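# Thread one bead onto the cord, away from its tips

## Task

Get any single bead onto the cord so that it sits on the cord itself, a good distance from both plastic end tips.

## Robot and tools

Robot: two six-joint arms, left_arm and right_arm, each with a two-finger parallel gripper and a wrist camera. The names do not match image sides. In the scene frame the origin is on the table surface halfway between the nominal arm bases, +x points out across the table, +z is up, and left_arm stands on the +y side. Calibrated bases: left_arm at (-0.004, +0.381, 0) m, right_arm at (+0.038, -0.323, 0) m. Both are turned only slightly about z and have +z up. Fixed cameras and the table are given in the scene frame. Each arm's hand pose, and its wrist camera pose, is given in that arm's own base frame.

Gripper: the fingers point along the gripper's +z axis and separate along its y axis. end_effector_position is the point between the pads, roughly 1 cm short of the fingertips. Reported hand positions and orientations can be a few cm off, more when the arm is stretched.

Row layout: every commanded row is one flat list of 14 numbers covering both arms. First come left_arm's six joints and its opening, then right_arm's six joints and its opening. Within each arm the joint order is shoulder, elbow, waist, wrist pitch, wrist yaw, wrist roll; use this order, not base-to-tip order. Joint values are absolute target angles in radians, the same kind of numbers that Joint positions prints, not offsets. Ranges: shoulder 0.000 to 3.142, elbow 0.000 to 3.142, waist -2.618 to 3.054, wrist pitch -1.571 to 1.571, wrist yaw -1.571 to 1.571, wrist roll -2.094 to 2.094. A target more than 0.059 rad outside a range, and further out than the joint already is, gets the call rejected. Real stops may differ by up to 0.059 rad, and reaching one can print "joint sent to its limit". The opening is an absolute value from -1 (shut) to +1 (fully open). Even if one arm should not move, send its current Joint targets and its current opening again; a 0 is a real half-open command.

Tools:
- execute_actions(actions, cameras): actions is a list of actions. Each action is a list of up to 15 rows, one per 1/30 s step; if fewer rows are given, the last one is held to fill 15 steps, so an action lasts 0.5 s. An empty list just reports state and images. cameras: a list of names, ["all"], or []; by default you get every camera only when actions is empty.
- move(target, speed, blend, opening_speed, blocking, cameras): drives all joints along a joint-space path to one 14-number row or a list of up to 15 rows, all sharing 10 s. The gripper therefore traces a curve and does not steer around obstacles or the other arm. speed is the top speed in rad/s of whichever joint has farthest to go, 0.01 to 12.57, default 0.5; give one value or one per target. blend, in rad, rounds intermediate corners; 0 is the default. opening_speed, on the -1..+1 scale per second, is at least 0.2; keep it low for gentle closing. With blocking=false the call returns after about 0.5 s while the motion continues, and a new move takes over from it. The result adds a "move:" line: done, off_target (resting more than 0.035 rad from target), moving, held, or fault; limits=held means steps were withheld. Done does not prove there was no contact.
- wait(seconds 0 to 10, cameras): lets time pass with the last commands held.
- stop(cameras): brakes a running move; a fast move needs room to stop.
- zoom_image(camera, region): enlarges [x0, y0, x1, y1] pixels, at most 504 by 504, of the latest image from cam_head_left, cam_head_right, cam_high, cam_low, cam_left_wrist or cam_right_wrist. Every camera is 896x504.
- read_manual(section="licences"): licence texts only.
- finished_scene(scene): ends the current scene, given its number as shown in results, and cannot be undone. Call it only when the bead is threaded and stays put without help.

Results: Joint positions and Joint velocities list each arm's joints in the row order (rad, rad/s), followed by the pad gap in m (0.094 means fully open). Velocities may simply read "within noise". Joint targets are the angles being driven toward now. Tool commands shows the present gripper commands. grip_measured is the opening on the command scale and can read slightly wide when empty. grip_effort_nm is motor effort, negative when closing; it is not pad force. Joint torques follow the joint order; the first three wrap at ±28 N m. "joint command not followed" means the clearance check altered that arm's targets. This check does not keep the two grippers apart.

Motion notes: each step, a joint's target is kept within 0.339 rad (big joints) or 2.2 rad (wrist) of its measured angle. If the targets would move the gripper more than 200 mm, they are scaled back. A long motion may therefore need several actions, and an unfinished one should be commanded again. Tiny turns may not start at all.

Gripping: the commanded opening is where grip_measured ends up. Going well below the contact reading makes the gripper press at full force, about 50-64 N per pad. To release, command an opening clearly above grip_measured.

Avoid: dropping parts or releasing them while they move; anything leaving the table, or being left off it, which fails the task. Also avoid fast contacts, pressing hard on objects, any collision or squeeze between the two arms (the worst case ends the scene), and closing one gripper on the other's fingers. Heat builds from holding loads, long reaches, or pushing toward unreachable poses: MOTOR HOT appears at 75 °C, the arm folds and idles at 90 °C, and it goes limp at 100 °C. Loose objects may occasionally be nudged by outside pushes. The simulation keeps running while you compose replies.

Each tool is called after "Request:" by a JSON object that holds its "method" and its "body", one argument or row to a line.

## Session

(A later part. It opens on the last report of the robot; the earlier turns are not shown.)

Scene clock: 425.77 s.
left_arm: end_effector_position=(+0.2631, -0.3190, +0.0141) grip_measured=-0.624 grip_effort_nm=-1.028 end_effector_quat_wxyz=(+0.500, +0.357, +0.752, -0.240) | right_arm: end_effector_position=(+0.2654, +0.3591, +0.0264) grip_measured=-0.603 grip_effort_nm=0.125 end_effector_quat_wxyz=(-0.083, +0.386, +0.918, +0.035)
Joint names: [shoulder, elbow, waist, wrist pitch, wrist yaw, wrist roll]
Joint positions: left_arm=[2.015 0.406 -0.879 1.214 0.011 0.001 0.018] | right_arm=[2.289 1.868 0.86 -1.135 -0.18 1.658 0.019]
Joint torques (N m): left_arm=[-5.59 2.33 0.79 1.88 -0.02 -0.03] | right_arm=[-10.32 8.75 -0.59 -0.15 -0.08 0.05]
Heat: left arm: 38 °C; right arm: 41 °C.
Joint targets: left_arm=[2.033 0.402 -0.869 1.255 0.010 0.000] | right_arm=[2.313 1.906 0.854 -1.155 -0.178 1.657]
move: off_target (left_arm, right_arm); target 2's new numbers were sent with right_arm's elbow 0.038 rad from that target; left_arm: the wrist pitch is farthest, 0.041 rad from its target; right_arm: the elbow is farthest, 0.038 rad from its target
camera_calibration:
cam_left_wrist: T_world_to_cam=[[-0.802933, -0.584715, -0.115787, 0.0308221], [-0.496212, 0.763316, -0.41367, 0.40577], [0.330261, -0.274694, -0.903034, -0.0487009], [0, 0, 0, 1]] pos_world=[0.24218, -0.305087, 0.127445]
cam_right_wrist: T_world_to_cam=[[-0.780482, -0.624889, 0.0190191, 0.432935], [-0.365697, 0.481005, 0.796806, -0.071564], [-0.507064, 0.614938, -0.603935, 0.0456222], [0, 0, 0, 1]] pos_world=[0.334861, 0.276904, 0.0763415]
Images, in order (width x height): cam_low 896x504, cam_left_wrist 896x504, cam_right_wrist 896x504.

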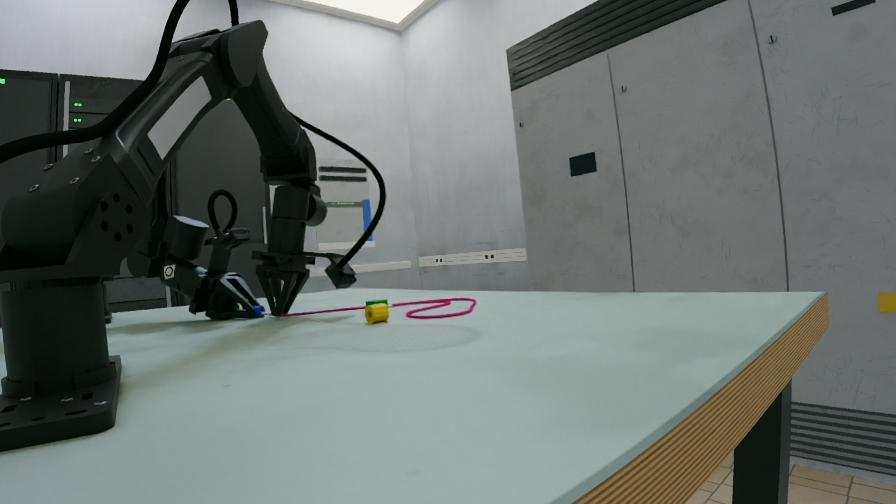

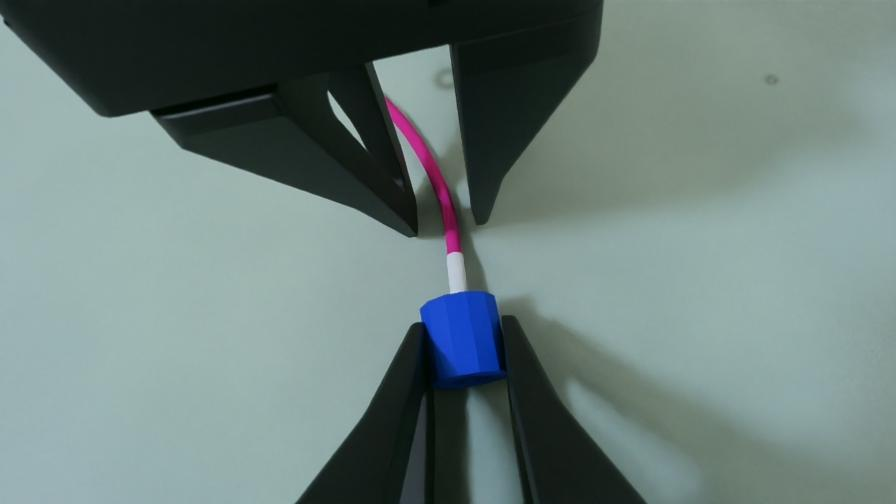

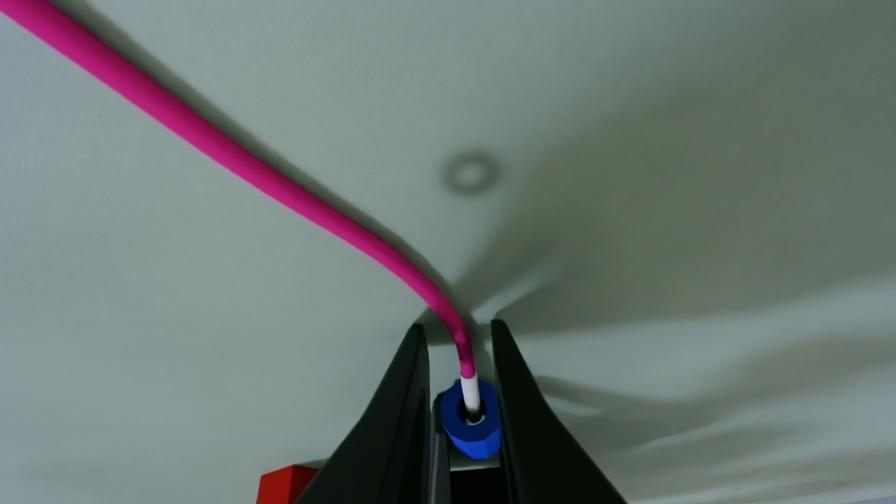

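Request:
{"method": "move", "body": {
  "target": [
    [2.033, 0.402, -0.869, 1.255, 0.01, 0.0, -0.75, 2.318, 1.906, 0.854, -1.155, -0.178, 1.657, -0.6],
    [2.033, 0.402, -0.869, 1.255, 0.01, 0.0, -0.75, 2.318, 1.906, 0.854, -1.155, -0.178, 1.657, -1.0]
  ],
  "speed": 0.08,
  "opening_speed": 0.9,
  "cameras": ["cam_left_wrist", "cam_right_wrist"]
}}

Scene clock: 476.87 s.
left_arm: end_effector_position=(+0.2631, -0.3190, +0.0141) grip_measured=-0.624 grip_effort_nm=-1.028 end_effector_quat_wxyz=(+0.500, +0.357, +0.752, -0.240) | right_arm: end_effector_position=(+0.2660, +0.3597, +0.0260) grip_measured=-0.955 grip_effort_nm=-1.023 end_effector_quat_wxyz=(-0.083, +0.386, +0.918, +0.035)
Joint names: [shoulder, elbow, waist, wrist pitch, wrist yaw, wrist roll]
Joint positions: left_arm=[2.015 0.406 -0.879 1.214 0.011 0.001 0.018] | right_arm=[2.292 1.872 0.86 -1.135 -0.18 1.657 0.002]
Joint torques (N m): left_arm=[-5.61 2.35 0.79 1.88 -0.01 -0.02] | right_arm=[-10.28 8.38 -0.61 -0.15 -0.1 0]
Heat: left arm: 38 °C; right arm: 38 °C.
Joint targets: left_arm=[2.033 0.402 -0.869 1.255 0.010 0.000] | right_arm=[2.318 1.906 0.854 -1.155 -0.178 1.657]
move: off_target (left_arm); target 2's new numbers were sent with right_arm's elbow 0.038 rad from that target; left_arm: the wrist pitch is farthest, 0.041 rad from its target
camera_calibration:
cam_left_wrist: T_world_to_cam=[[-0.802933, -0.584715, -0.115787, 0.0308221], [-0.496212, 0.763316, -0.41367, 0.40577], [0.330261, -0.274694, -0.903034, -0.0487009], [0, 0, 0, 1]] pos_world=[0.24218, -0.305087, 0.127445]
cam_right_wrist: T_world_to_cam=[[-0.779747, -0.625834, 0.0180692, 0.434013], [-0.366804, 0.480021, 0.796891, -0.0706861], [-0.507395, 0.614746, -0.603853, 0.045464], [0, 0, 0, 1]] pos_world=[0.335561, 0.277602, 0.0759404]
Images, in order (width x height): cam_left_wrist 896x504, cam_right_wrist 896x504.

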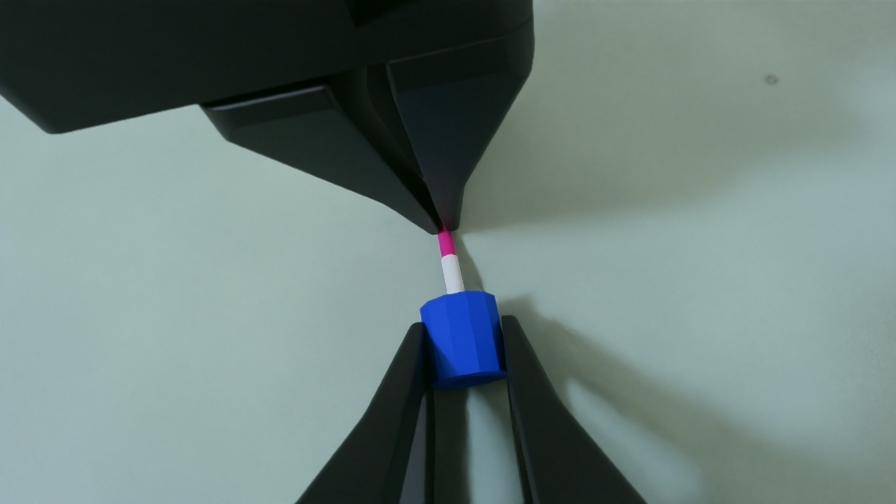

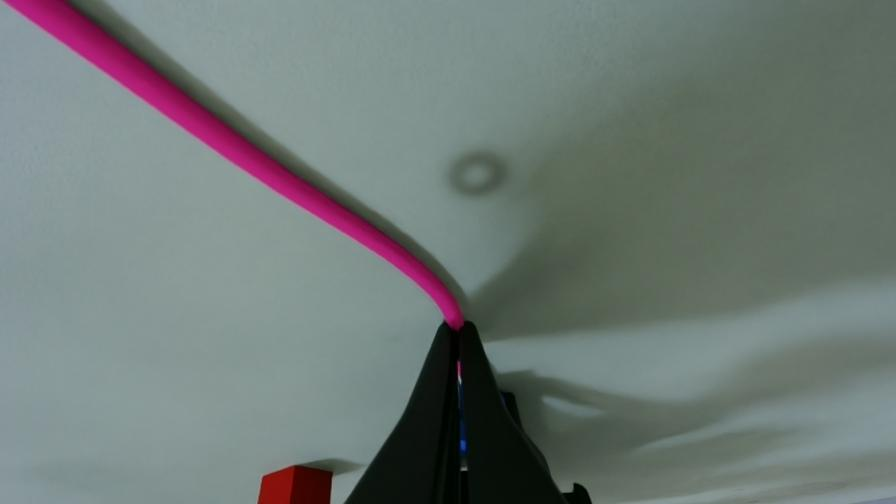

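Request:
{"method": "move", "body": {
  "target": [
    [2.033, 0.402, -0.869, 1.255, 0.01, 0.0, -0.75, 2.245, 1.906, 0.862, -1.155, -0.178, 1.665, -1.0],
    [2.033, 0.402, -0.869, 1.255, 0.01, 0.0, -0.75, 2.24, 1.906, 0.911, -1.155, -0.178, 1.714, -1.0],
    [2.033, 0.402, -0.869, 1.255, 0.01, 0.0, -0.75, 2.24, 1.906, 0.911, -1.155, -0.178, 1.714, -0.6]
  ],
  "speed": 0.08,
  "opening_speed": 0.9,
  "cameras": ["cam_left_wrist", "cam_right_wrist"]
}}

Scene clock: 487.70 s.
left_arm: end_effector_position=(+0.2629, -0.3187, +0.0140) grip_measured=-0.624 grip_effort_nm=-1.033 end_effector_quat_wxyz=(+0.500, +0.357, +0.752, -0.240) | right_arm: end_effector_position=(+0.2513, +0.3706, +0.0281) grip_measured=-0.603 grip_effort_nm=0.125 end_effector_quat_wxyz=(-0.083, +0.388, +0.917, +0.033)
Joint names: [shoulder, elbow, waist, wrist pitch, wrist yaw, wrist roll]
Joint positions: left_arm=[2.015 0.405 -0.879 1.215 0.011 0.001 0.018] | right_arm=[2.288 1.872 0.902 -1.135 -0.177 1.704 0.019]
Joint torques (N m): left_arm=[-5.6 2.44 0.77 1.86 -0.01 -0.02] | right_arm=[-15.95 8.46 0.7 -0.16 -0.12 0.1]
Heat: left arm: 38 °C; right arm: 38 °C.
Joint targets: left_arm=[2.033 0.402 -0.869 1.255 0.010 0.000] | right_arm=[2.240 1.906 0.911 -1.155 -0.178 1.714]
move: off_target (left_arm, right_arm); target 3's new numbers were sent with right_arm's shoulder 0.048 rad from that target; left_arm: the wrist pitch is farthest, 0.040 rad from its target; right_arm: the shoulder is farthest, 0.048 rad from its target
camera_calibration:
cam_left_wrist: T_world_to_cam=[[-0.802933, -0.584715, -0.115787, 0.030745], [-0.496212, 0.763316, -0.41367, 0.405351], [0.330261, -0.274694, -0.903034, -0.0486098], [0, 0, 0, 1]] pos_world=[0.24188, -0.304787, 0.127345]
cam_right_wrist: T_world_to_cam=[[-0.782616, -0.622136, 0.0214089, 0.428488], [-0.363779, 0.484983, 0.795271, -0.0854797], [-0.50515, 0.614604, -0.605876, 0.0320882], [0, 0, 0, 1]] pos_world=[0.320455, 0.288313, 0.0782476]
Images, in order (width x height): cam_left_wrist 896x504, cam_right_wrist 896x504.

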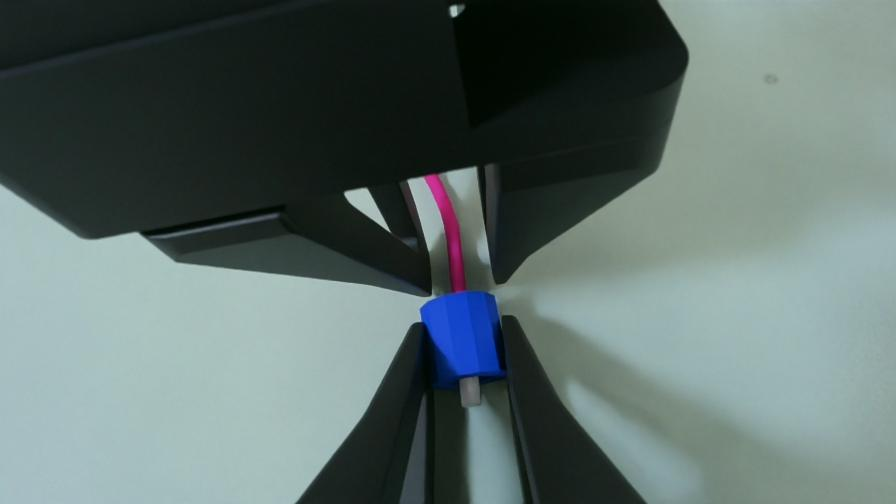

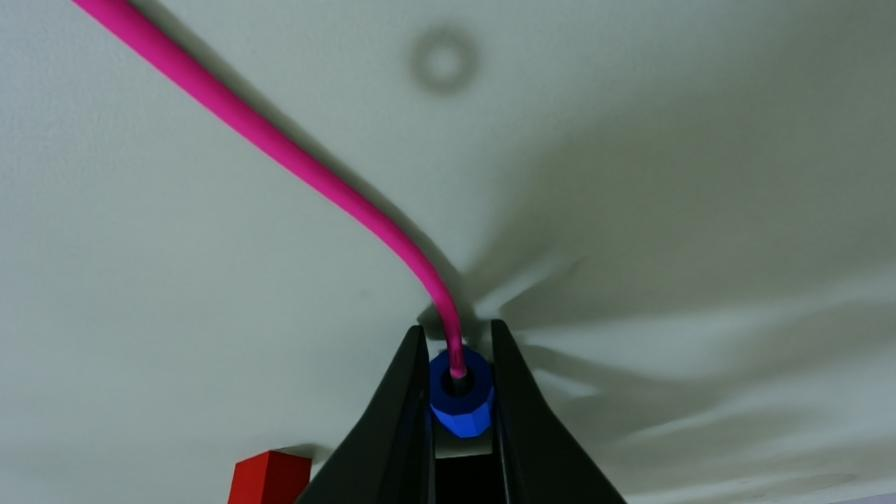

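Request:
{"method": "move", "body": {
  "target": [
    [2.033, 0.402, -0.869, 1.255, 0.01, 0.0, -0.75, 2.318, 1.906, 0.852, -1.155, -0.178, 1.655, -0.6],
    [2.033, 0.402, -0.869, 1.255, 0.01, 0.0, -0.75, 2.318, 1.906, 0.852, -1.155, -0.178, 1.655, -1.0],
    [2.033, 0.402, -0.869, 1.255, 0.01, 0.0, -0.75, 2.242, 1.906, 0.860, -1.155, -0.178, 1.663, -1.0],
    [2.033, 0.402, -0.869, 1.255, 0.01, 0.0, -0.75, 2.24, 1.906, 0.912, -1.155, -0.178, 1.715, -1.0],
    [2.033, 0.402, -0.869, 1.255, 0.01, 0.0, -0.75, 2.24, 1.906, 0.912, -1.155, -0.178, 1.715, -0.6]
  ],
  "speed": 0.09,
  "opening_speed": 0.9,
  "cameras": ["cam_left_wrist", "cam_right_wrist"]
}}

Scene clock: 518.53 s.
left_arm: end_effector_position=(+0.2629, -0.3187, +0.0140) grip_measured=-0.624 grip_effort_nm=-1.028 end_effector_quat_wxyz=(+0.500, +0.357, +0.752, -0.240) | right_arm: end_effector_position=(+0.2497, +0.3703, +0.0264) grip_measured=-0.603 grip_effort_nm=0.129 end_effector_quat_wxyz=(-0.085, +0.388, +0.917, +0.030)
Joint names: [shoulder, elbow, waist, wrist pitch, wrist yaw, wrist roll]
Joint positions: left_arm=[2.015 0.405 -0.879 1.215 0.011 0.001 0.018] | right_arm=[2.292 1.873 0.904 -1.139 -0.18 1.705 0.019]
Joint torques (N m): left_arm=[-5.6 2.43 0.8 1.86 -0.02 -0.02] | right_arm=[-16.4 8.43 0.76 -0.14 -0.1 0.11]
Heat: left arm: 39 °C; right arm: 40 °C.
Joint targets: left_arm=[2.033 0.402 -0.869 1.255 0.010 0.000] | right_arm=[2.240 1.906 0.912 -1.155 -0.178 1.715]
move: off_target (left_arm, right_arm); target 5's new numbers were sent with right_arm's shoulder 0.053 rad from that target; left_arm: the wrist pitch is farthest, 0.040 rad from its target; right_arm: the shoulder is farthest, 0.052 rad from its target
camera_calibration:
cam_left_wrist: T_world_to_cam=[[-0.802933, -0.584715, -0.115787, 0.030745], [-0.496212, 0.763316, -0.41367, 0.405351], [0.330261, -0.274694, -0.903034, -0.0486098], [0, 0, 0, 1]] pos_world=[0.24188, -0.304787, 0.127345]
cam_right_wrist: T_world_to_cam=[[-0.782186, -0.622337, 0.0297083, 0.426897], [-0.358201, 0.488197, 0.795837, -0.0872382], [-0.509782, 0.611851, -0.604782, 0.0325872], [0, 0, 0, 1]] pos_world=[0.319277, 0.288325, 0.0764531]
Images, in order (width x height): cam_left_wrist 896x504, cam_right_wrist 896x504.

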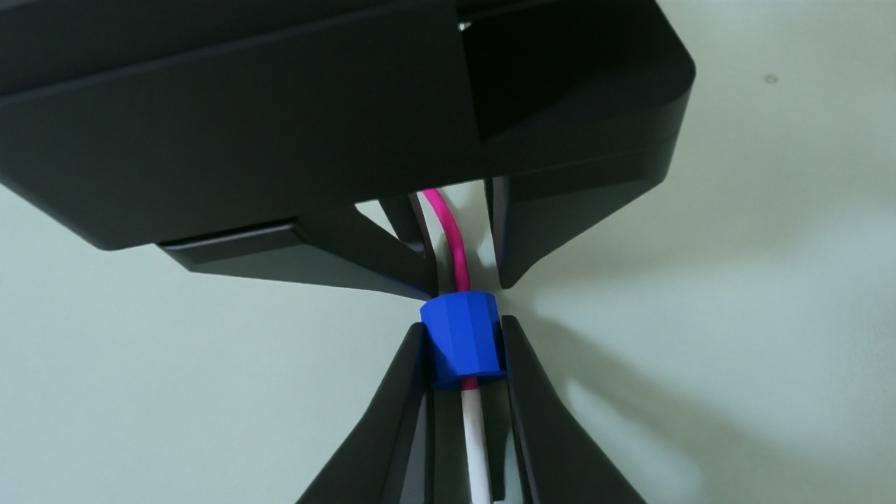

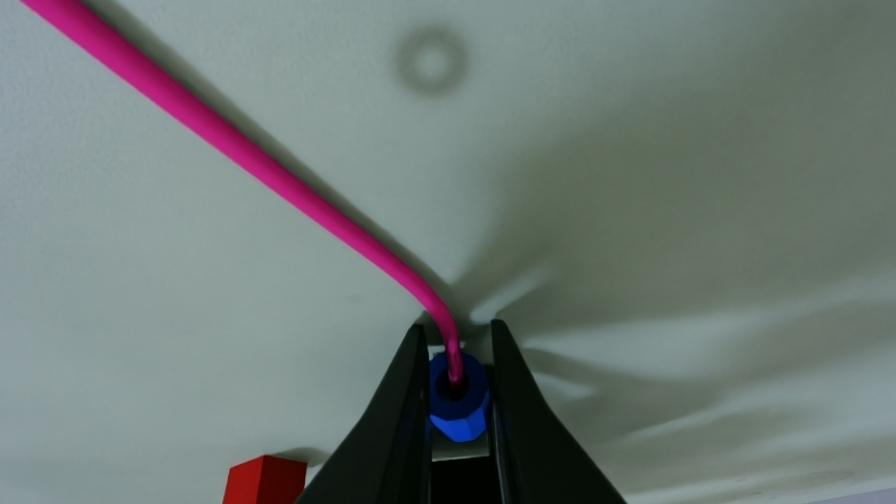

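Request:
{"method": "move", "body": {
  "target": [
    [2.033, 0.402, -0.869, 1.255, 0.01, 0.0, -0.75, 2.318, 1.906, 0.850, -1.155, -0.178, 1.653, -0.6],
    [2.033, 0.402, -0.869, 1.255, 0.01, 0.0, -0.75, 2.318, 1.906, 0.850, -1.155, -0.178, 1.653, -1.0],
    [2.033, 0.402, -0.869, 1.255, 0.01, 0.0, -0.75, 2.235, 1.906, 0.858, -1.155, -0.178, 1.661, -1.0],
    [2.033, 0.402, -0.869, 1.255, 0.01, 0.0, -0.75, 2.235, 1.906, 0.911, -1.155, -0.178, 1.714, -1.0],
    [2.033, 0.402, -0.869, 1.255, 0.01, 0.0, -0.75, 2.235, 1.906, 0.911, -1.155, -0.178, 1.714, -0.6]
  ],
  "speed": 0.1,
  "opening_speed": 0.9,
  "cameras": ["cam_left_wrist", "cam_right_wrist"]
}}

Scene clock: 540.23 s.
left_arm: end_effector_position=(+0.2628, -0.3188, +0.0140) grip_measured=-0.624 grip_effort_nm=-1.033 end_effector_quat_wxyz=(+0.500, +0.357, +0.752, -0.240) | right_arm: end_effector_position=(+0.2503, +0.3708, +0.0297) grip_measured=-0.603 grip_effort_nm=0.125 end_effector_quat_wxyz=(-0.085, +0.388, +0.917, +0.034)
Joint names: [shoulder, elbow, waist, wrist pitch, wrist yaw, wrist roll]
Joint positions: left_arm=[2.015 0.405 -0.879 1.215 0.011 0.001 0.018] | right_arm=[2.284 1.873 0.902 -1.139 -0.182 1.704 0.019]
Joint torques (N m): left_arm=[-5.6 2.44 0.81 1.87 -0.03 -0.02] | right_arm=[-16.1 8.44 0.76 -0.12 -0.09 0.12]
Heat: left arm: 39 °C; right arm: 44 °C.
Joint targets: left_arm=[2.033 0.402 -0.869 1.255 0.010 0.000] | right_arm=[2.235 1.906 0.911 -1.155 -0.178 1.714]
move: off_target (left_arm, right_arm); target 5's new numbers were sent with right_arm's shoulder 0.049 rad from that target; left_arm: the wrist pitch is farthest, 0.040 rad from its target; right_arm: the shoulder is farthest, 0.049 rad from its target
camera_calibration:
cam_left_wrist: T_world_to_cam=[[-0.803403, -0.58412, -0.11553, 0.0309492], [-0.495709, 0.763625, -0.413701, 0.405404], [0.329873, -0.275099, -0.903053, -0.0486642], [0, 0, 0, 1]] pos_world=[0.24188, -0.304886, 0.127345]
cam_right_wrist: T_world_to_cam=[[-0.782516, -0.622223, 0.0225096, 0.42781], [-0.360716, 0.482515, 0.798162, -0.0871776], [-0.507496, 0.616455, -0.602022, 0.0322064], [0, 0, 0, 1]] pos_world=[0.319666, 0.288404, 0.079341]
Images, in order (width x height): cam_left_wrist 896x504, cam_right_wrist 896x504.

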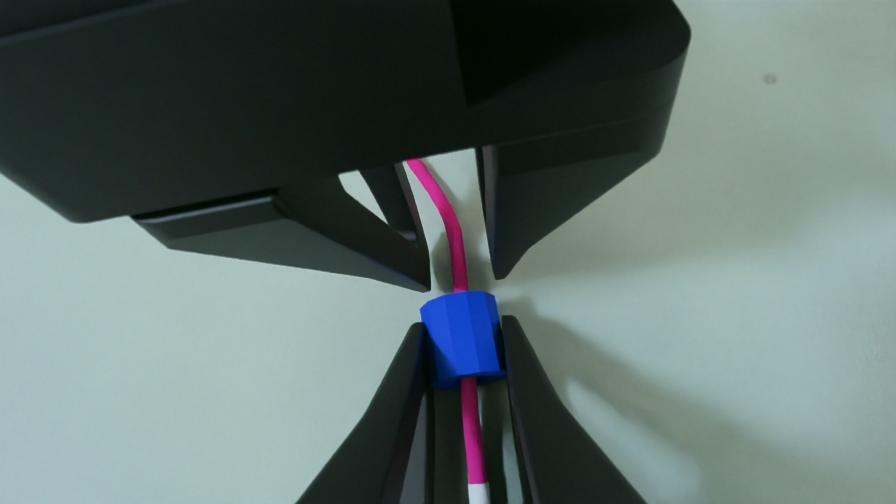

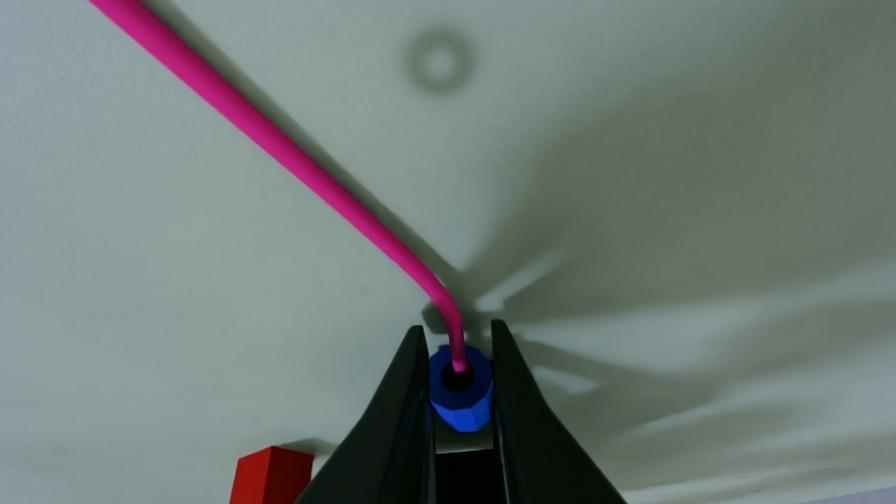

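Request:
{"method": "move", "body": {
  "target": [
    [2.033, 0.402, -0.869, 1.255, 0.01, 0.0, -0.75, 2.318, 1.906, 0.850, -1.155, -0.178, 1.653, -0.6],
    [2.033, 0.402, -0.869, 1.255, 0.01, 0.0, -0.75, 2.318, 1.906, 0.850, -1.155, -0.178, 1.653, -1.0],
    [2.033, 0.402, -0.869, 1.255, 0.01, 0.0, -0.75, 2.235, 1.906, 0.858, -1.155, -0.178, 1.661, -1.0],
    [2.033, 0.402, -0.869, 1.255, 0.01, 0.0, -0.75, 2.235, 1.906, 0.911, -1.155, -0.178, 1.714, -1.0],
    [2.033, 0.402, -0.869, 1.255, 0.01, 0.0, -0.75, 2.235, 1.906, 0.911, -1.155, -0.178, 1.714, -0.6]
  ],
  "speed": 0.11,
  "opening_speed": 1.0,
  "cameras": ["cam_left_wrist", "cam_right_wrist"]
}}

Scene clock: 568.90 s.
left_arm: end_effector_position=(+0.2625, -0.3187, +0.0139) grip_measured=-0.624 grip_effort_nm=-1.028 end_effector_quat_wxyz=(+0.500, +0.358, +0.751, -0.240) | right_arm: end_effector_position=(+0.2506, +0.3703, +0.0283) grip_measured=-0.603 grip_effort_nm=0.120 end_effector_quat_wxyz=(-0.083, +0.388, +0.918, +0.032)
Joint names: [shoulder, elbow, waist, wrist pitch, wrist yaw, wrist roll]
Joint positions: left_arm=[2.015 0.404 -0.879 1.216 0.012 0.001 0.018] | right_arm=[2.288 1.874 0.903 -1.139 -0.178 1.704 0.019]
Joint torques (N m): left_arm=[-5.6 2.51 0.8 1.86 -0.03 -0.02] | right_arm=[-16.46 8.34 0.69 -0.12 -0.1 0.1]
Heat: left arm: 39 °C; right arm: 48 °C.
Joint targets: left_arm=[2.033 0.402 -0.869 1.255 0.010 0.000] | right_arm=[2.235 1.906 0.911 -1.155 -0.178 1.714]
move: off_target (left_arm, right_arm); target 5's new numbers were sent with right_arm's shoulder 0.053 rad from that target; left_arm: the wrist pitch is farthest, 0.039 rad from its target; right_arm: the shoulder is farthest, 0.053 rad from its target
camera_calibration:
cam_left_wrist: T_world_to_cam=[[-0.803798, -0.583639, -0.11521, 0.0310268], [-0.495327, 0.763847, -0.41375, 0.405083], [0.329483, -0.275505, -0.903071, -0.048537], [0, 0, 0, 1]] pos_world=[0.24158, -0.304685, 0.127345]
cam_right_wrist: T_world_to_cam=[[-0.78186, -0.622976, 0.0244173, 0.427804], [-0.362623, 0.486267, 0.795015, -0.086495], [-0.507148, 0.612737, -0.606098, 0.0332155], [0, 0, 0, 1]] pos_world=[0.319963, 0.288219, 0.0784508]
Images, in order (width x height): cam_left_wrist 896x504, cam_right_wrist 896x504.

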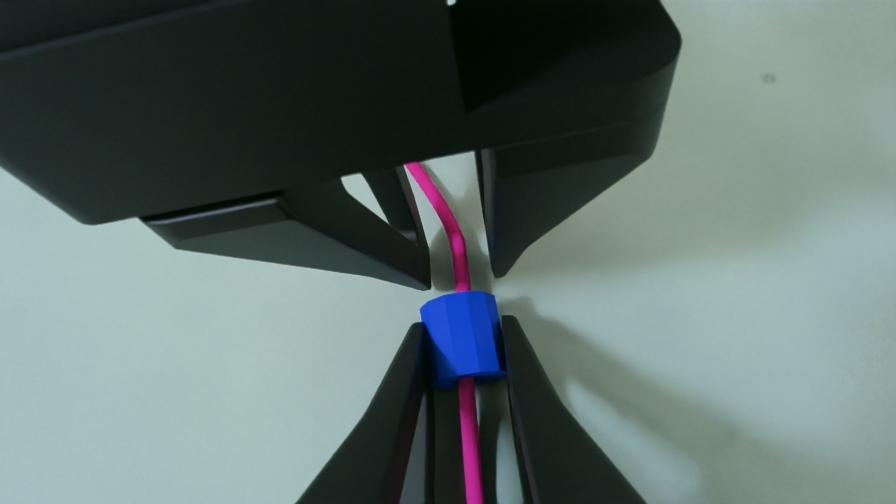

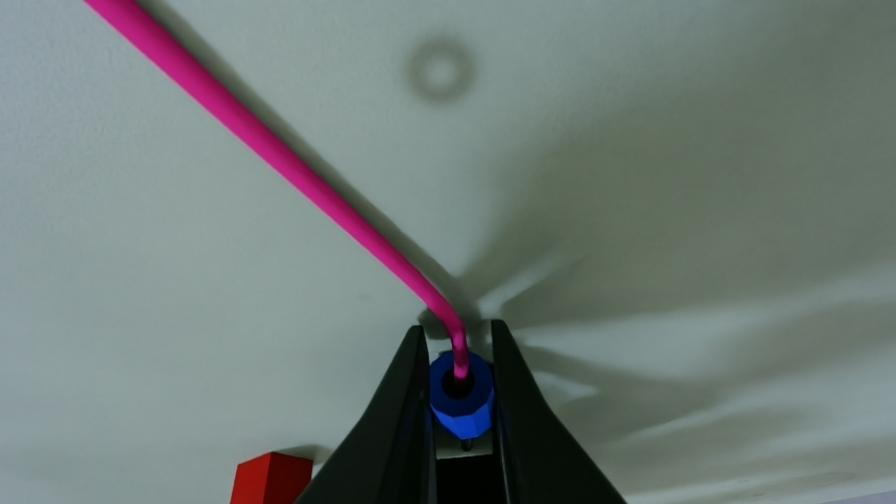

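Request:
{"method": "move", "body": {
  "target": [
    [2.033, 0.402, -0.869, 1.255, 0.01, 0.0, -0.75, 2.318, 1.906, 0.850, -1.155, -0.178, 1.653, -0.6],
    [2.033, 0.402, -0.869, 1.255, 0.01, 0.0, -0.75, 2.318, 1.906, 0.850, -1.155, -0.178, 1.653, -1.0],
    [2.033, 0.402, -0.869, 1.255, 0.01, 0.0, -0.75, 2.235, 1.906, 0.858, -1.155, -0.178, 1.661, -1.0],
    [2.033, 0.402, -0.869, 1.255, 0.01, 0.0, -0.75, 2.235, 1.906, 0.911, -1.155, -0.178, 1.714, -1.0],
    [2.033, 0.402, -0.869, 1.255, 0.01, 0.0, -0.75, 2.235, 1.906, 0.911, -1.155, -0.178, 1.714, -0.5]
  ],
  "speed": 0.11,
  "opening_speed": 1.0,
  "cameras": ["cam_left_wrist", "cam_right_wrist", "cam_high", "cam_low"]
}}

Scene clock: 582.17 s.
left_arm: end_effector_position=(+0.2623, -0.3188, +0.0139) grip_measured=-0.624 grip_effort_nm=-1.028 end_effector_quat_wxyz=(+0.500, +0.358, +0.751, -0.241) | right_arm: end_effector_position=(+0.2497, +0.3714, +0.0296) grip_measured=-0.503 grip_effort_nm=0.125 end_effector_quat_wxyz=(-0.085, +0.387, +0.918, +0.034)
Joint names: [shoulder, elbow, waist, wrist pitch, wrist yaw, wrist roll]
Joint positions: left_arm=[2.015 0.404 -0.879 1.216 0.013 0.001 0.018] | right_arm=[2.285 1.874 0.905 -1.139 -0.181 1.704 0.023]
Joint torques (N m): left_arm=[-5.6 2.51 0.8 1.86 -0.05 -0.02] | right_arm=[-16.18 8.35 0.5 -0.11 -0.06 0.11]
Heat: left arm: 39 °C; right arm: 45 °C.
Joint targets: left_arm=[2.033 0.402 -0.869 1.255 0.010 0.000] | right_arm=[2.235 1.906 0.911 -1.155 -0.178 1.714]
move: off_target (left_arm, right_arm); target 5's new numbers were sent with right_arm's shoulder 0.050 rad from that target; left_arm: the wrist pitch is farthest, 0.039 rad from its target; right_arm: the shoulder is farthest, 0.050 rad from its target
camera_calibration:
cam_left_wrist: T_world_to_cam=[[-0.804468, -0.582798, -0.114796, 0.0312537], [-0.494628, 0.76427, -0.413806, 0.405077], [0.3289, -0.276112, -0.903098, -0.048572], [0, 0, 0, 1]] pos_world=[0.24148, -0.304785, 0.127346]
cam_right_wrist: T_world_to_cam=[[-0.781049, -0.624069, 0.0223757, 0.428074], [-0.362318, 0.482058, 0.797713, -0.0870293], [-0.508615, 0.614946, -0.602622, 0.0323522], [0, 0, 0, 1]] pos_world=[0.319269, 0.289206, 0.0793421]
Images, in order (width x height): cam_high 896x504, cam_low 896x504, cam_left_wrist 896x504, cam_right_wrist 896x504.

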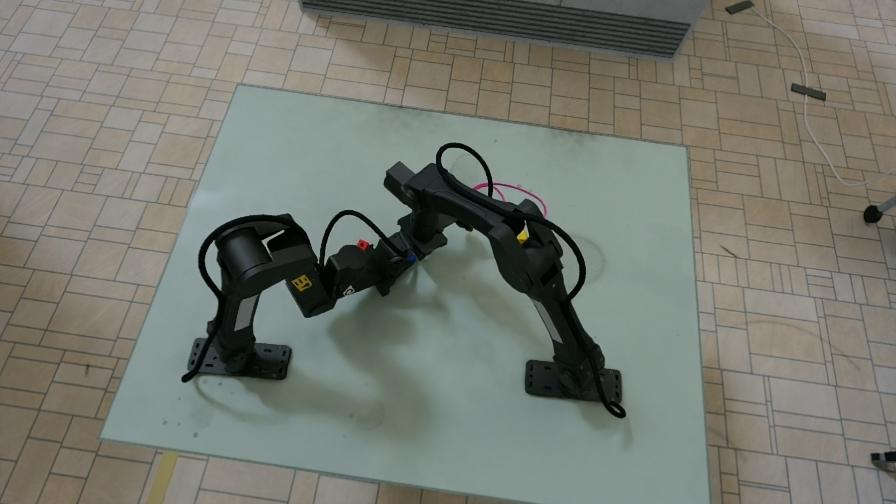

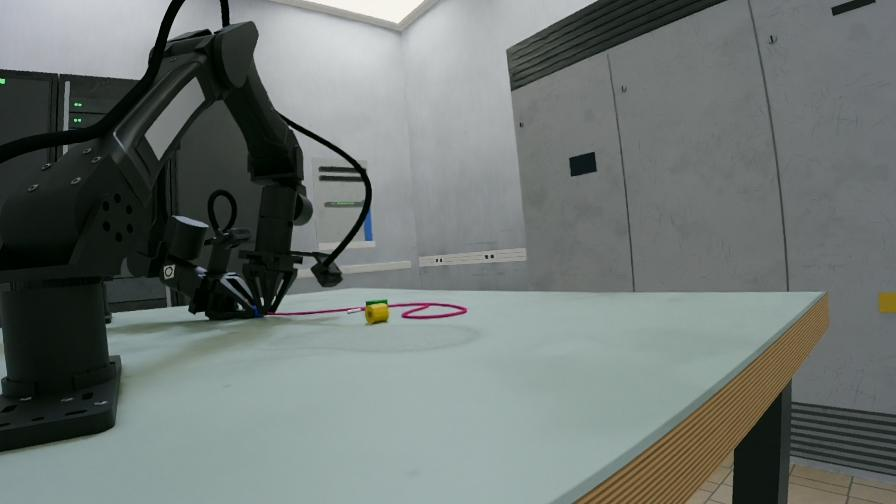

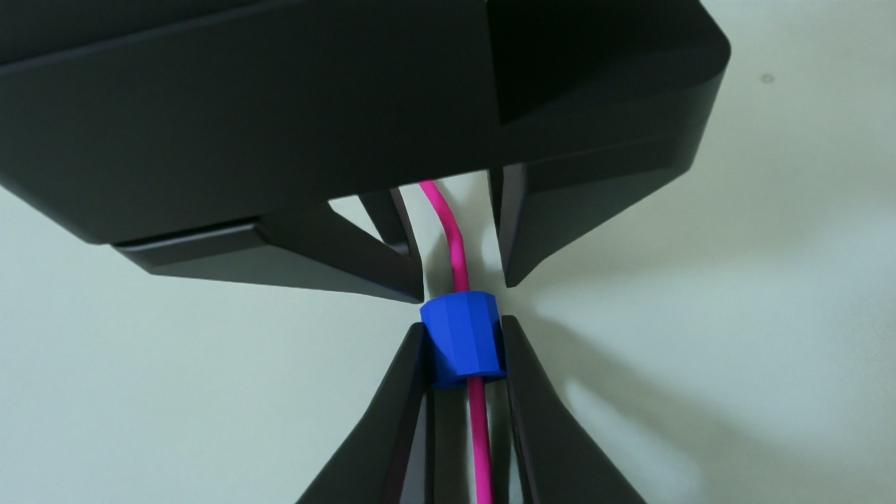

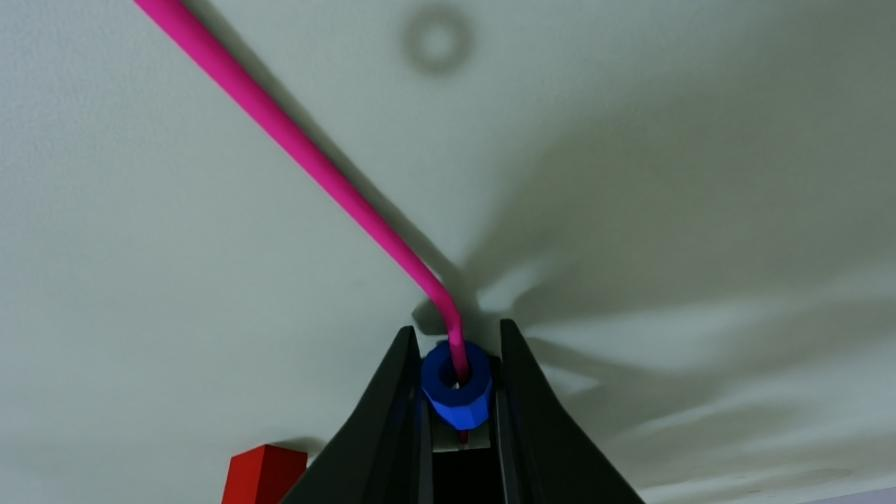

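Request:
{"method": "move", "body": {
  "target": [
    [2.033, 0.402, -0.869, 1.255, 0.01, 0.0, -0.75, 2.235, 1.906, 0.866, -1.155, -0.178, 1.669, -0.3],
    [2.033, 0.402, -0.869, 1.255, 0.01, 0.0, -0.75, 2.13, 1.906, 0.862, -1.20, -0.178, 1.665, -0.3],
    [2.033, 0.402, -0.869, 1.255, 0.01, 0.0, -0.2, 2.02, 1.95, 0.68, -1.20, -0.178, 1.483, -0.3]
  ],
  "speed": [0.1, 0.15, 0.25],
  "opening_speed": 0.4,
  "cameras": ["cam_high", "cam_low", "cam_left_wrist", "cam_right_wrist"]
}}

Scene clock: 626.87 s.
left_arm: end_effector_position=(+0.2623, -0.3188, +0.0139) grip_measured=-0.202 grip_effort_nm=0.095 end_effector_quat_wxyz=(+0.500, +0.358, +0.751, -0.241) | right_arm: end_effector_position=(+0.3323, +0.3121, +0.1355) grip_measured=-0.303 grip_effort_nm=0.120 end_effector_quat_wxyz=(-0.024, +0.378, +0.914, +0.148)
Joint names: [shoulder, elbow, waist, wrist pitch, wrist yaw, wrist roll]
Joint positions: left_arm=[2.015 0.404 -0.879 1.216 0.013 0.001 0.037] | right_arm=[2.063 1.913 0.681 -1.179 -0.183 1.487 0.033]
Joint torques (N m): left_arm=[-5.59 2.5 0.8 1.86 -0.05 -0.03] | right_arm=[-14.34 9.11 -0.13 0.25 -0.06 -0.02]
Heat: left arm: 39 °C; right arm: 51 °C.
Joint targets: left_arm=[2.033 0.402 -0.869 1.255 0.010 0.000] | right_arm=[2.020 1.950 0.680 -1.200 -0.178 1.483]
move: off_target (left_arm, right_arm); target 3's new numbers were sent with left_arm's wrist pitch 0.039 rad from that target; left_arm: the wrist pitch is farthest, 0.039 rad from its target; right_arm: the shoulder is farthest, 0.043 rad from its target
camera_calibration:
cam_left_wrist: T_world_to_cam=[[-0.804468, -0.582798, -0.114796, 0.0312537], [-0.494628, 0.76427, -0.413806, 0.405077], [0.3289, -0.276112, -0.903098, -0.048572], [0, 0, 0, 1]] pos_world=[0.24148, -0.304785, 0.127346]
cam_right_wrist: T_world_to_cam=[[-0.765263, -0.598741, -0.236393, 0.475108], [-0.517927, 0.354626, 0.778454, -0.01891], [-0.382261, 0.718157, -0.581487, 0.0976288], [0, 0, 0, 1]] pos_world=[0.391108, 0.22106, 0.183803]
Images, in order (width x height): cam_high 896x504, cam_low 896x504, cam_left_wrist 896x504, cam_right_wrist 896x504.

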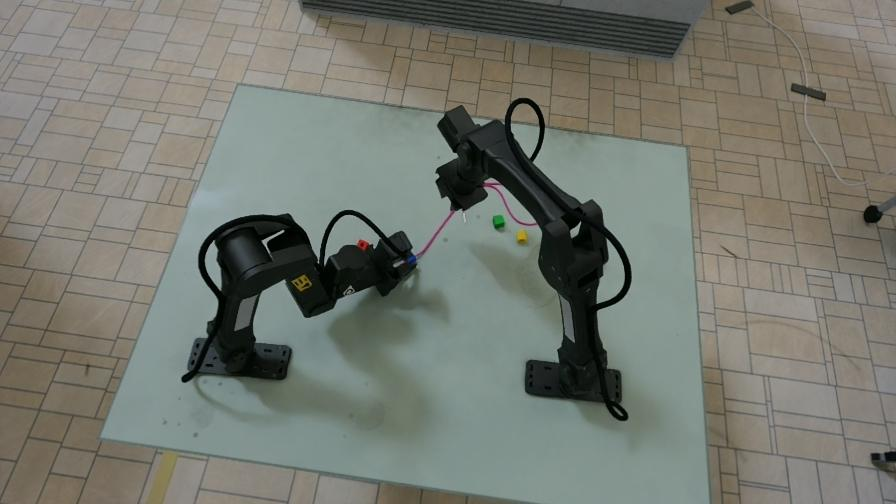

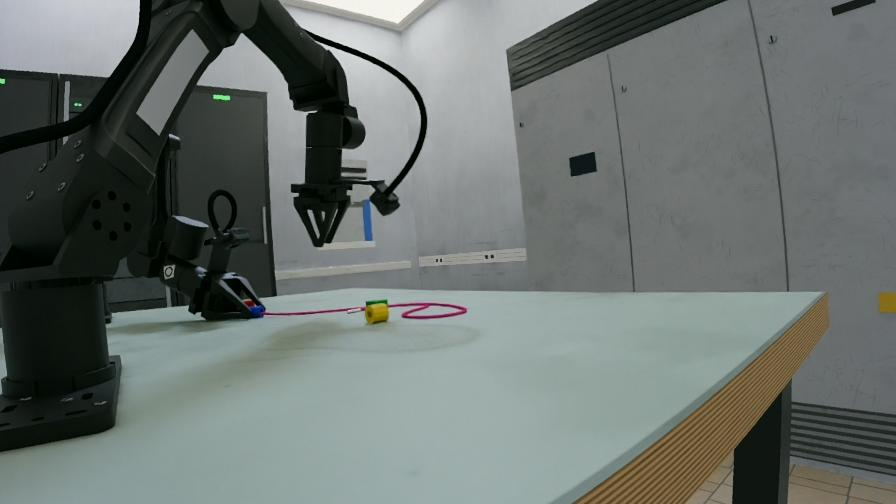

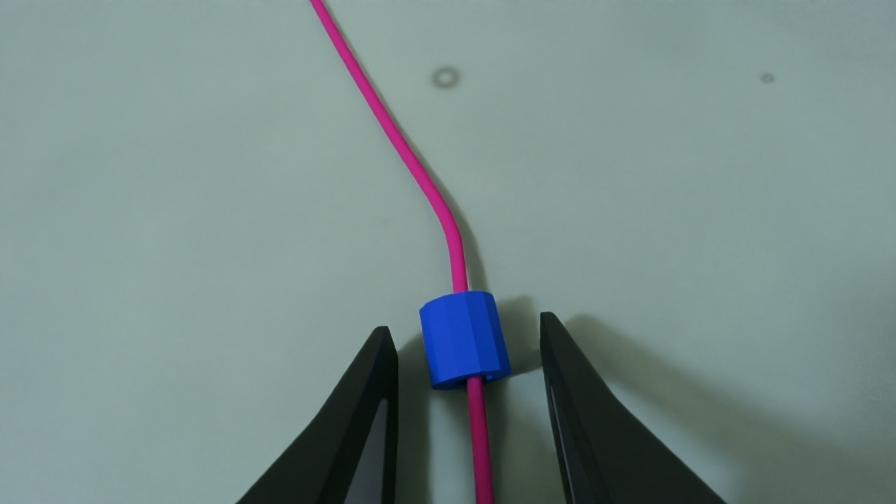

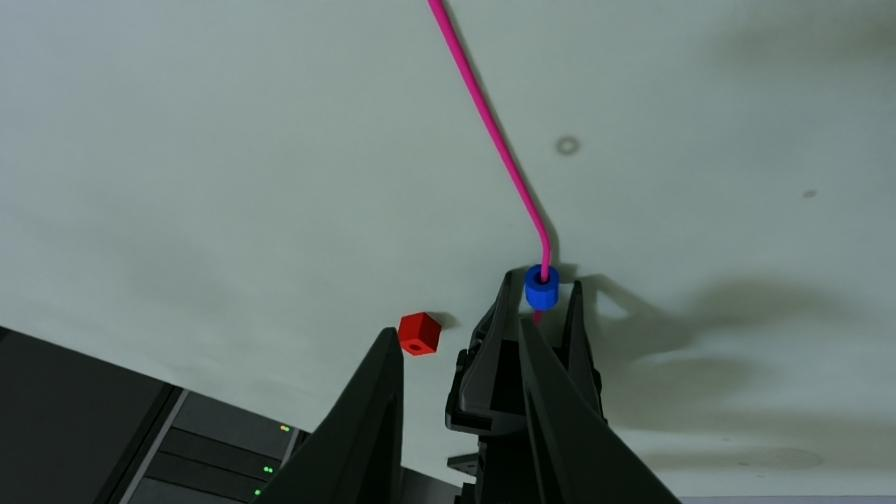

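Request:
{"method": "move", "body": {
  "target": [
    [1.94, 0.402, -0.869, 1.255, 0.01, 0.0, -0.2, 2.02, 1.95, 0.68, -1.20, -0.178, 1.483, -0.3],
    [1.58, 0.204, -0.869, 1.06, 0.01, 0.0, -0.2, 2.02, 1.95, 0.68, -1.20, -0.178, 1.483, -0.3]
  ],
  "speed": [0.15, 0.3],
  "blend": [0.03, 0.0],
  "cameras": ["cam_high", "cam_low", "cam_left_wrist", "cam_right_wrist"]
}}

Scene clock: 663.73 s.
left_arm: end_effector_position=(+0.2310, -0.2809, +0.0648) grip_measured=-0.202 grip_effort_nm=0.090 end_effector_quat_wxyz=(+0.515, +0.353, +0.741, -0.248) | right_arm: end_effector_position=(+0.3323, +0.3121, +0.1355) grip_measured=-0.303 grip_effort_nm=0.120 end_effector_quat_wxyz=(-0.024, +0.378, +0.914, +0.148)
Joint names: [shoulder, elbow, waist, wrist pitch, wrist yaw, wrist roll]
Joint positions: left_arm=[1.609 0.208 -0.879 1.046 0.013 0.001 0.038] | right_arm=[2.063 1.913 0.681 -1.179 -0.183 1.487 0.033]
Joint torques (N m): left_arm=[-6.95 3.4 0.79 1.64 -0.05 -0.02] | right_arm=[-14.32 9.14 -0.08 0.26 -0.07 -0.03]
Heat: left arm: 38 °C; right arm: 43 °C.
Joint targets: left_arm=[1.580 0.204 -0.869 1.060 0.010 0.000] | right_arm=[2.020 1.950 0.680 -1.200 -0.178 1.483]
move: off_target (right_arm); right_arm: the shoulder is farthest, 0.043 rad from its target
camera_calibration:
cam_left_wrist: T_world_to_cam=[[-0.801455, -0.586446, -0.117261, 0.0324344], [-0.483383, 0.750662, -0.450386, 0.37766], [0.35215, -0.304282, -0.8851, 0.00366581], [0, 0, 0, 1]] pos_world=[0.207258, -0.263358, 0.17714]
cam_right_wrist: T_world_to_cam=[[-0.765263, -0.598741, -0.236393, 0.475108], [-0.517927, 0.354626, 0.778454, -0.01891], [-0.382261, 0.718157, -0.581487, 0.0976288], [0, 0, 0, 1]] pos_world=[0.391108, 0.22106, 0.183803]
Images, in order (width x height): cam_high 896x504, cam_low 896x504, cam_left_wrist 896x504, cam_right_wrist 896x504.

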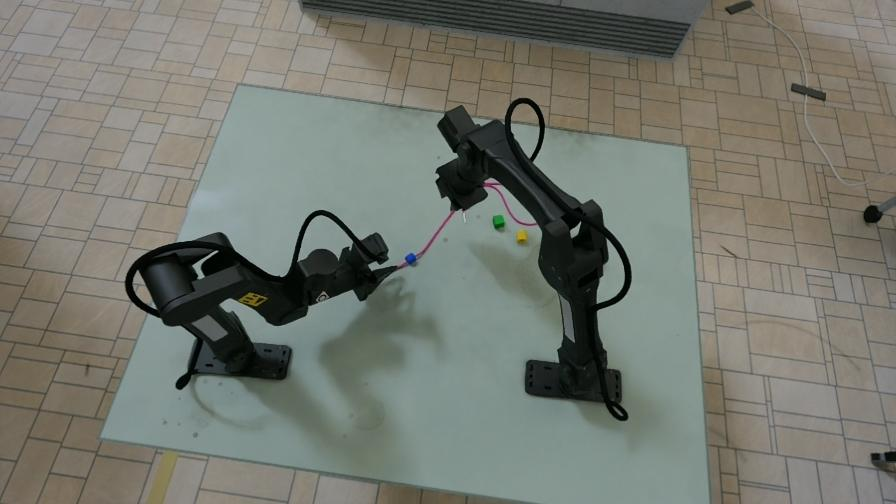

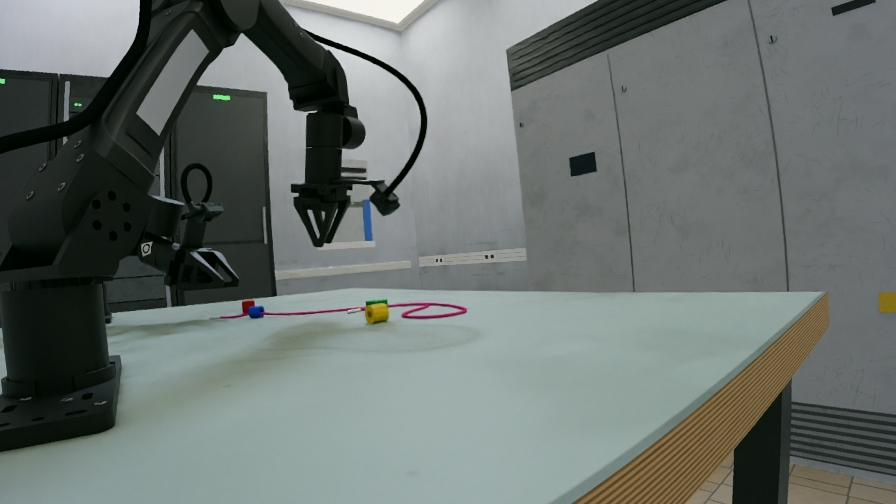

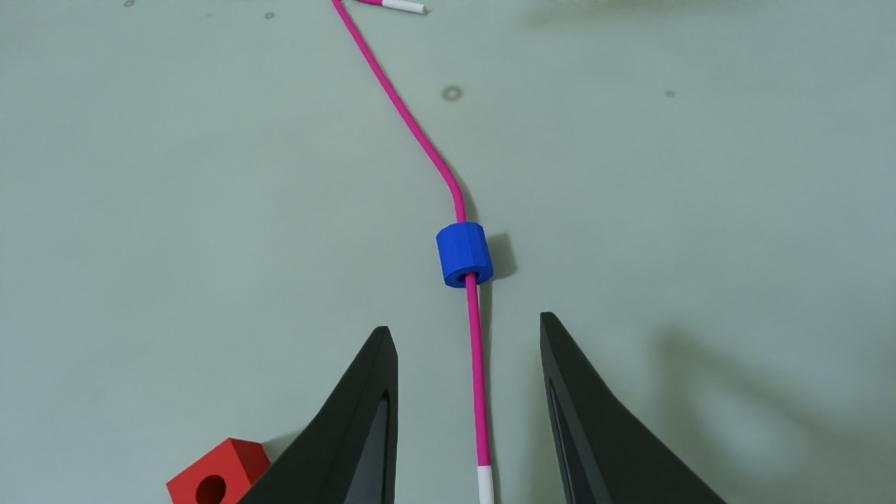

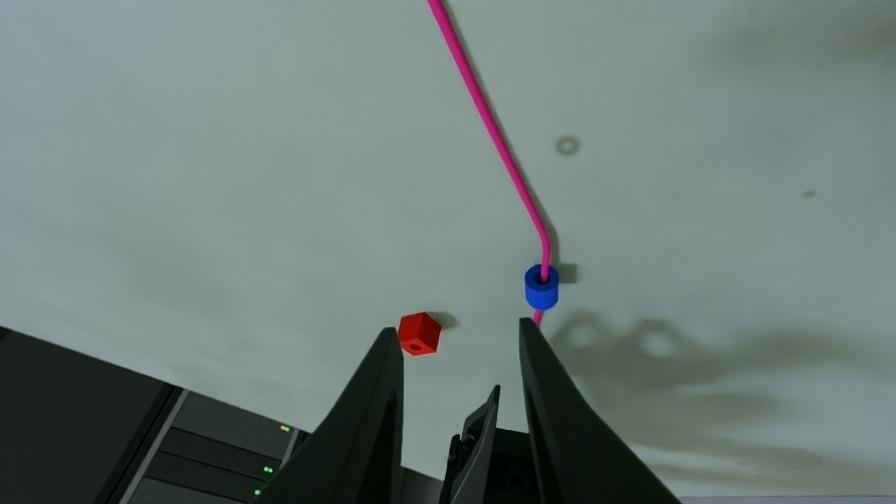

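Request:
{"method": "finished_scene", "body": {
  "scene": 2
}}

The scene is finished: the task was done.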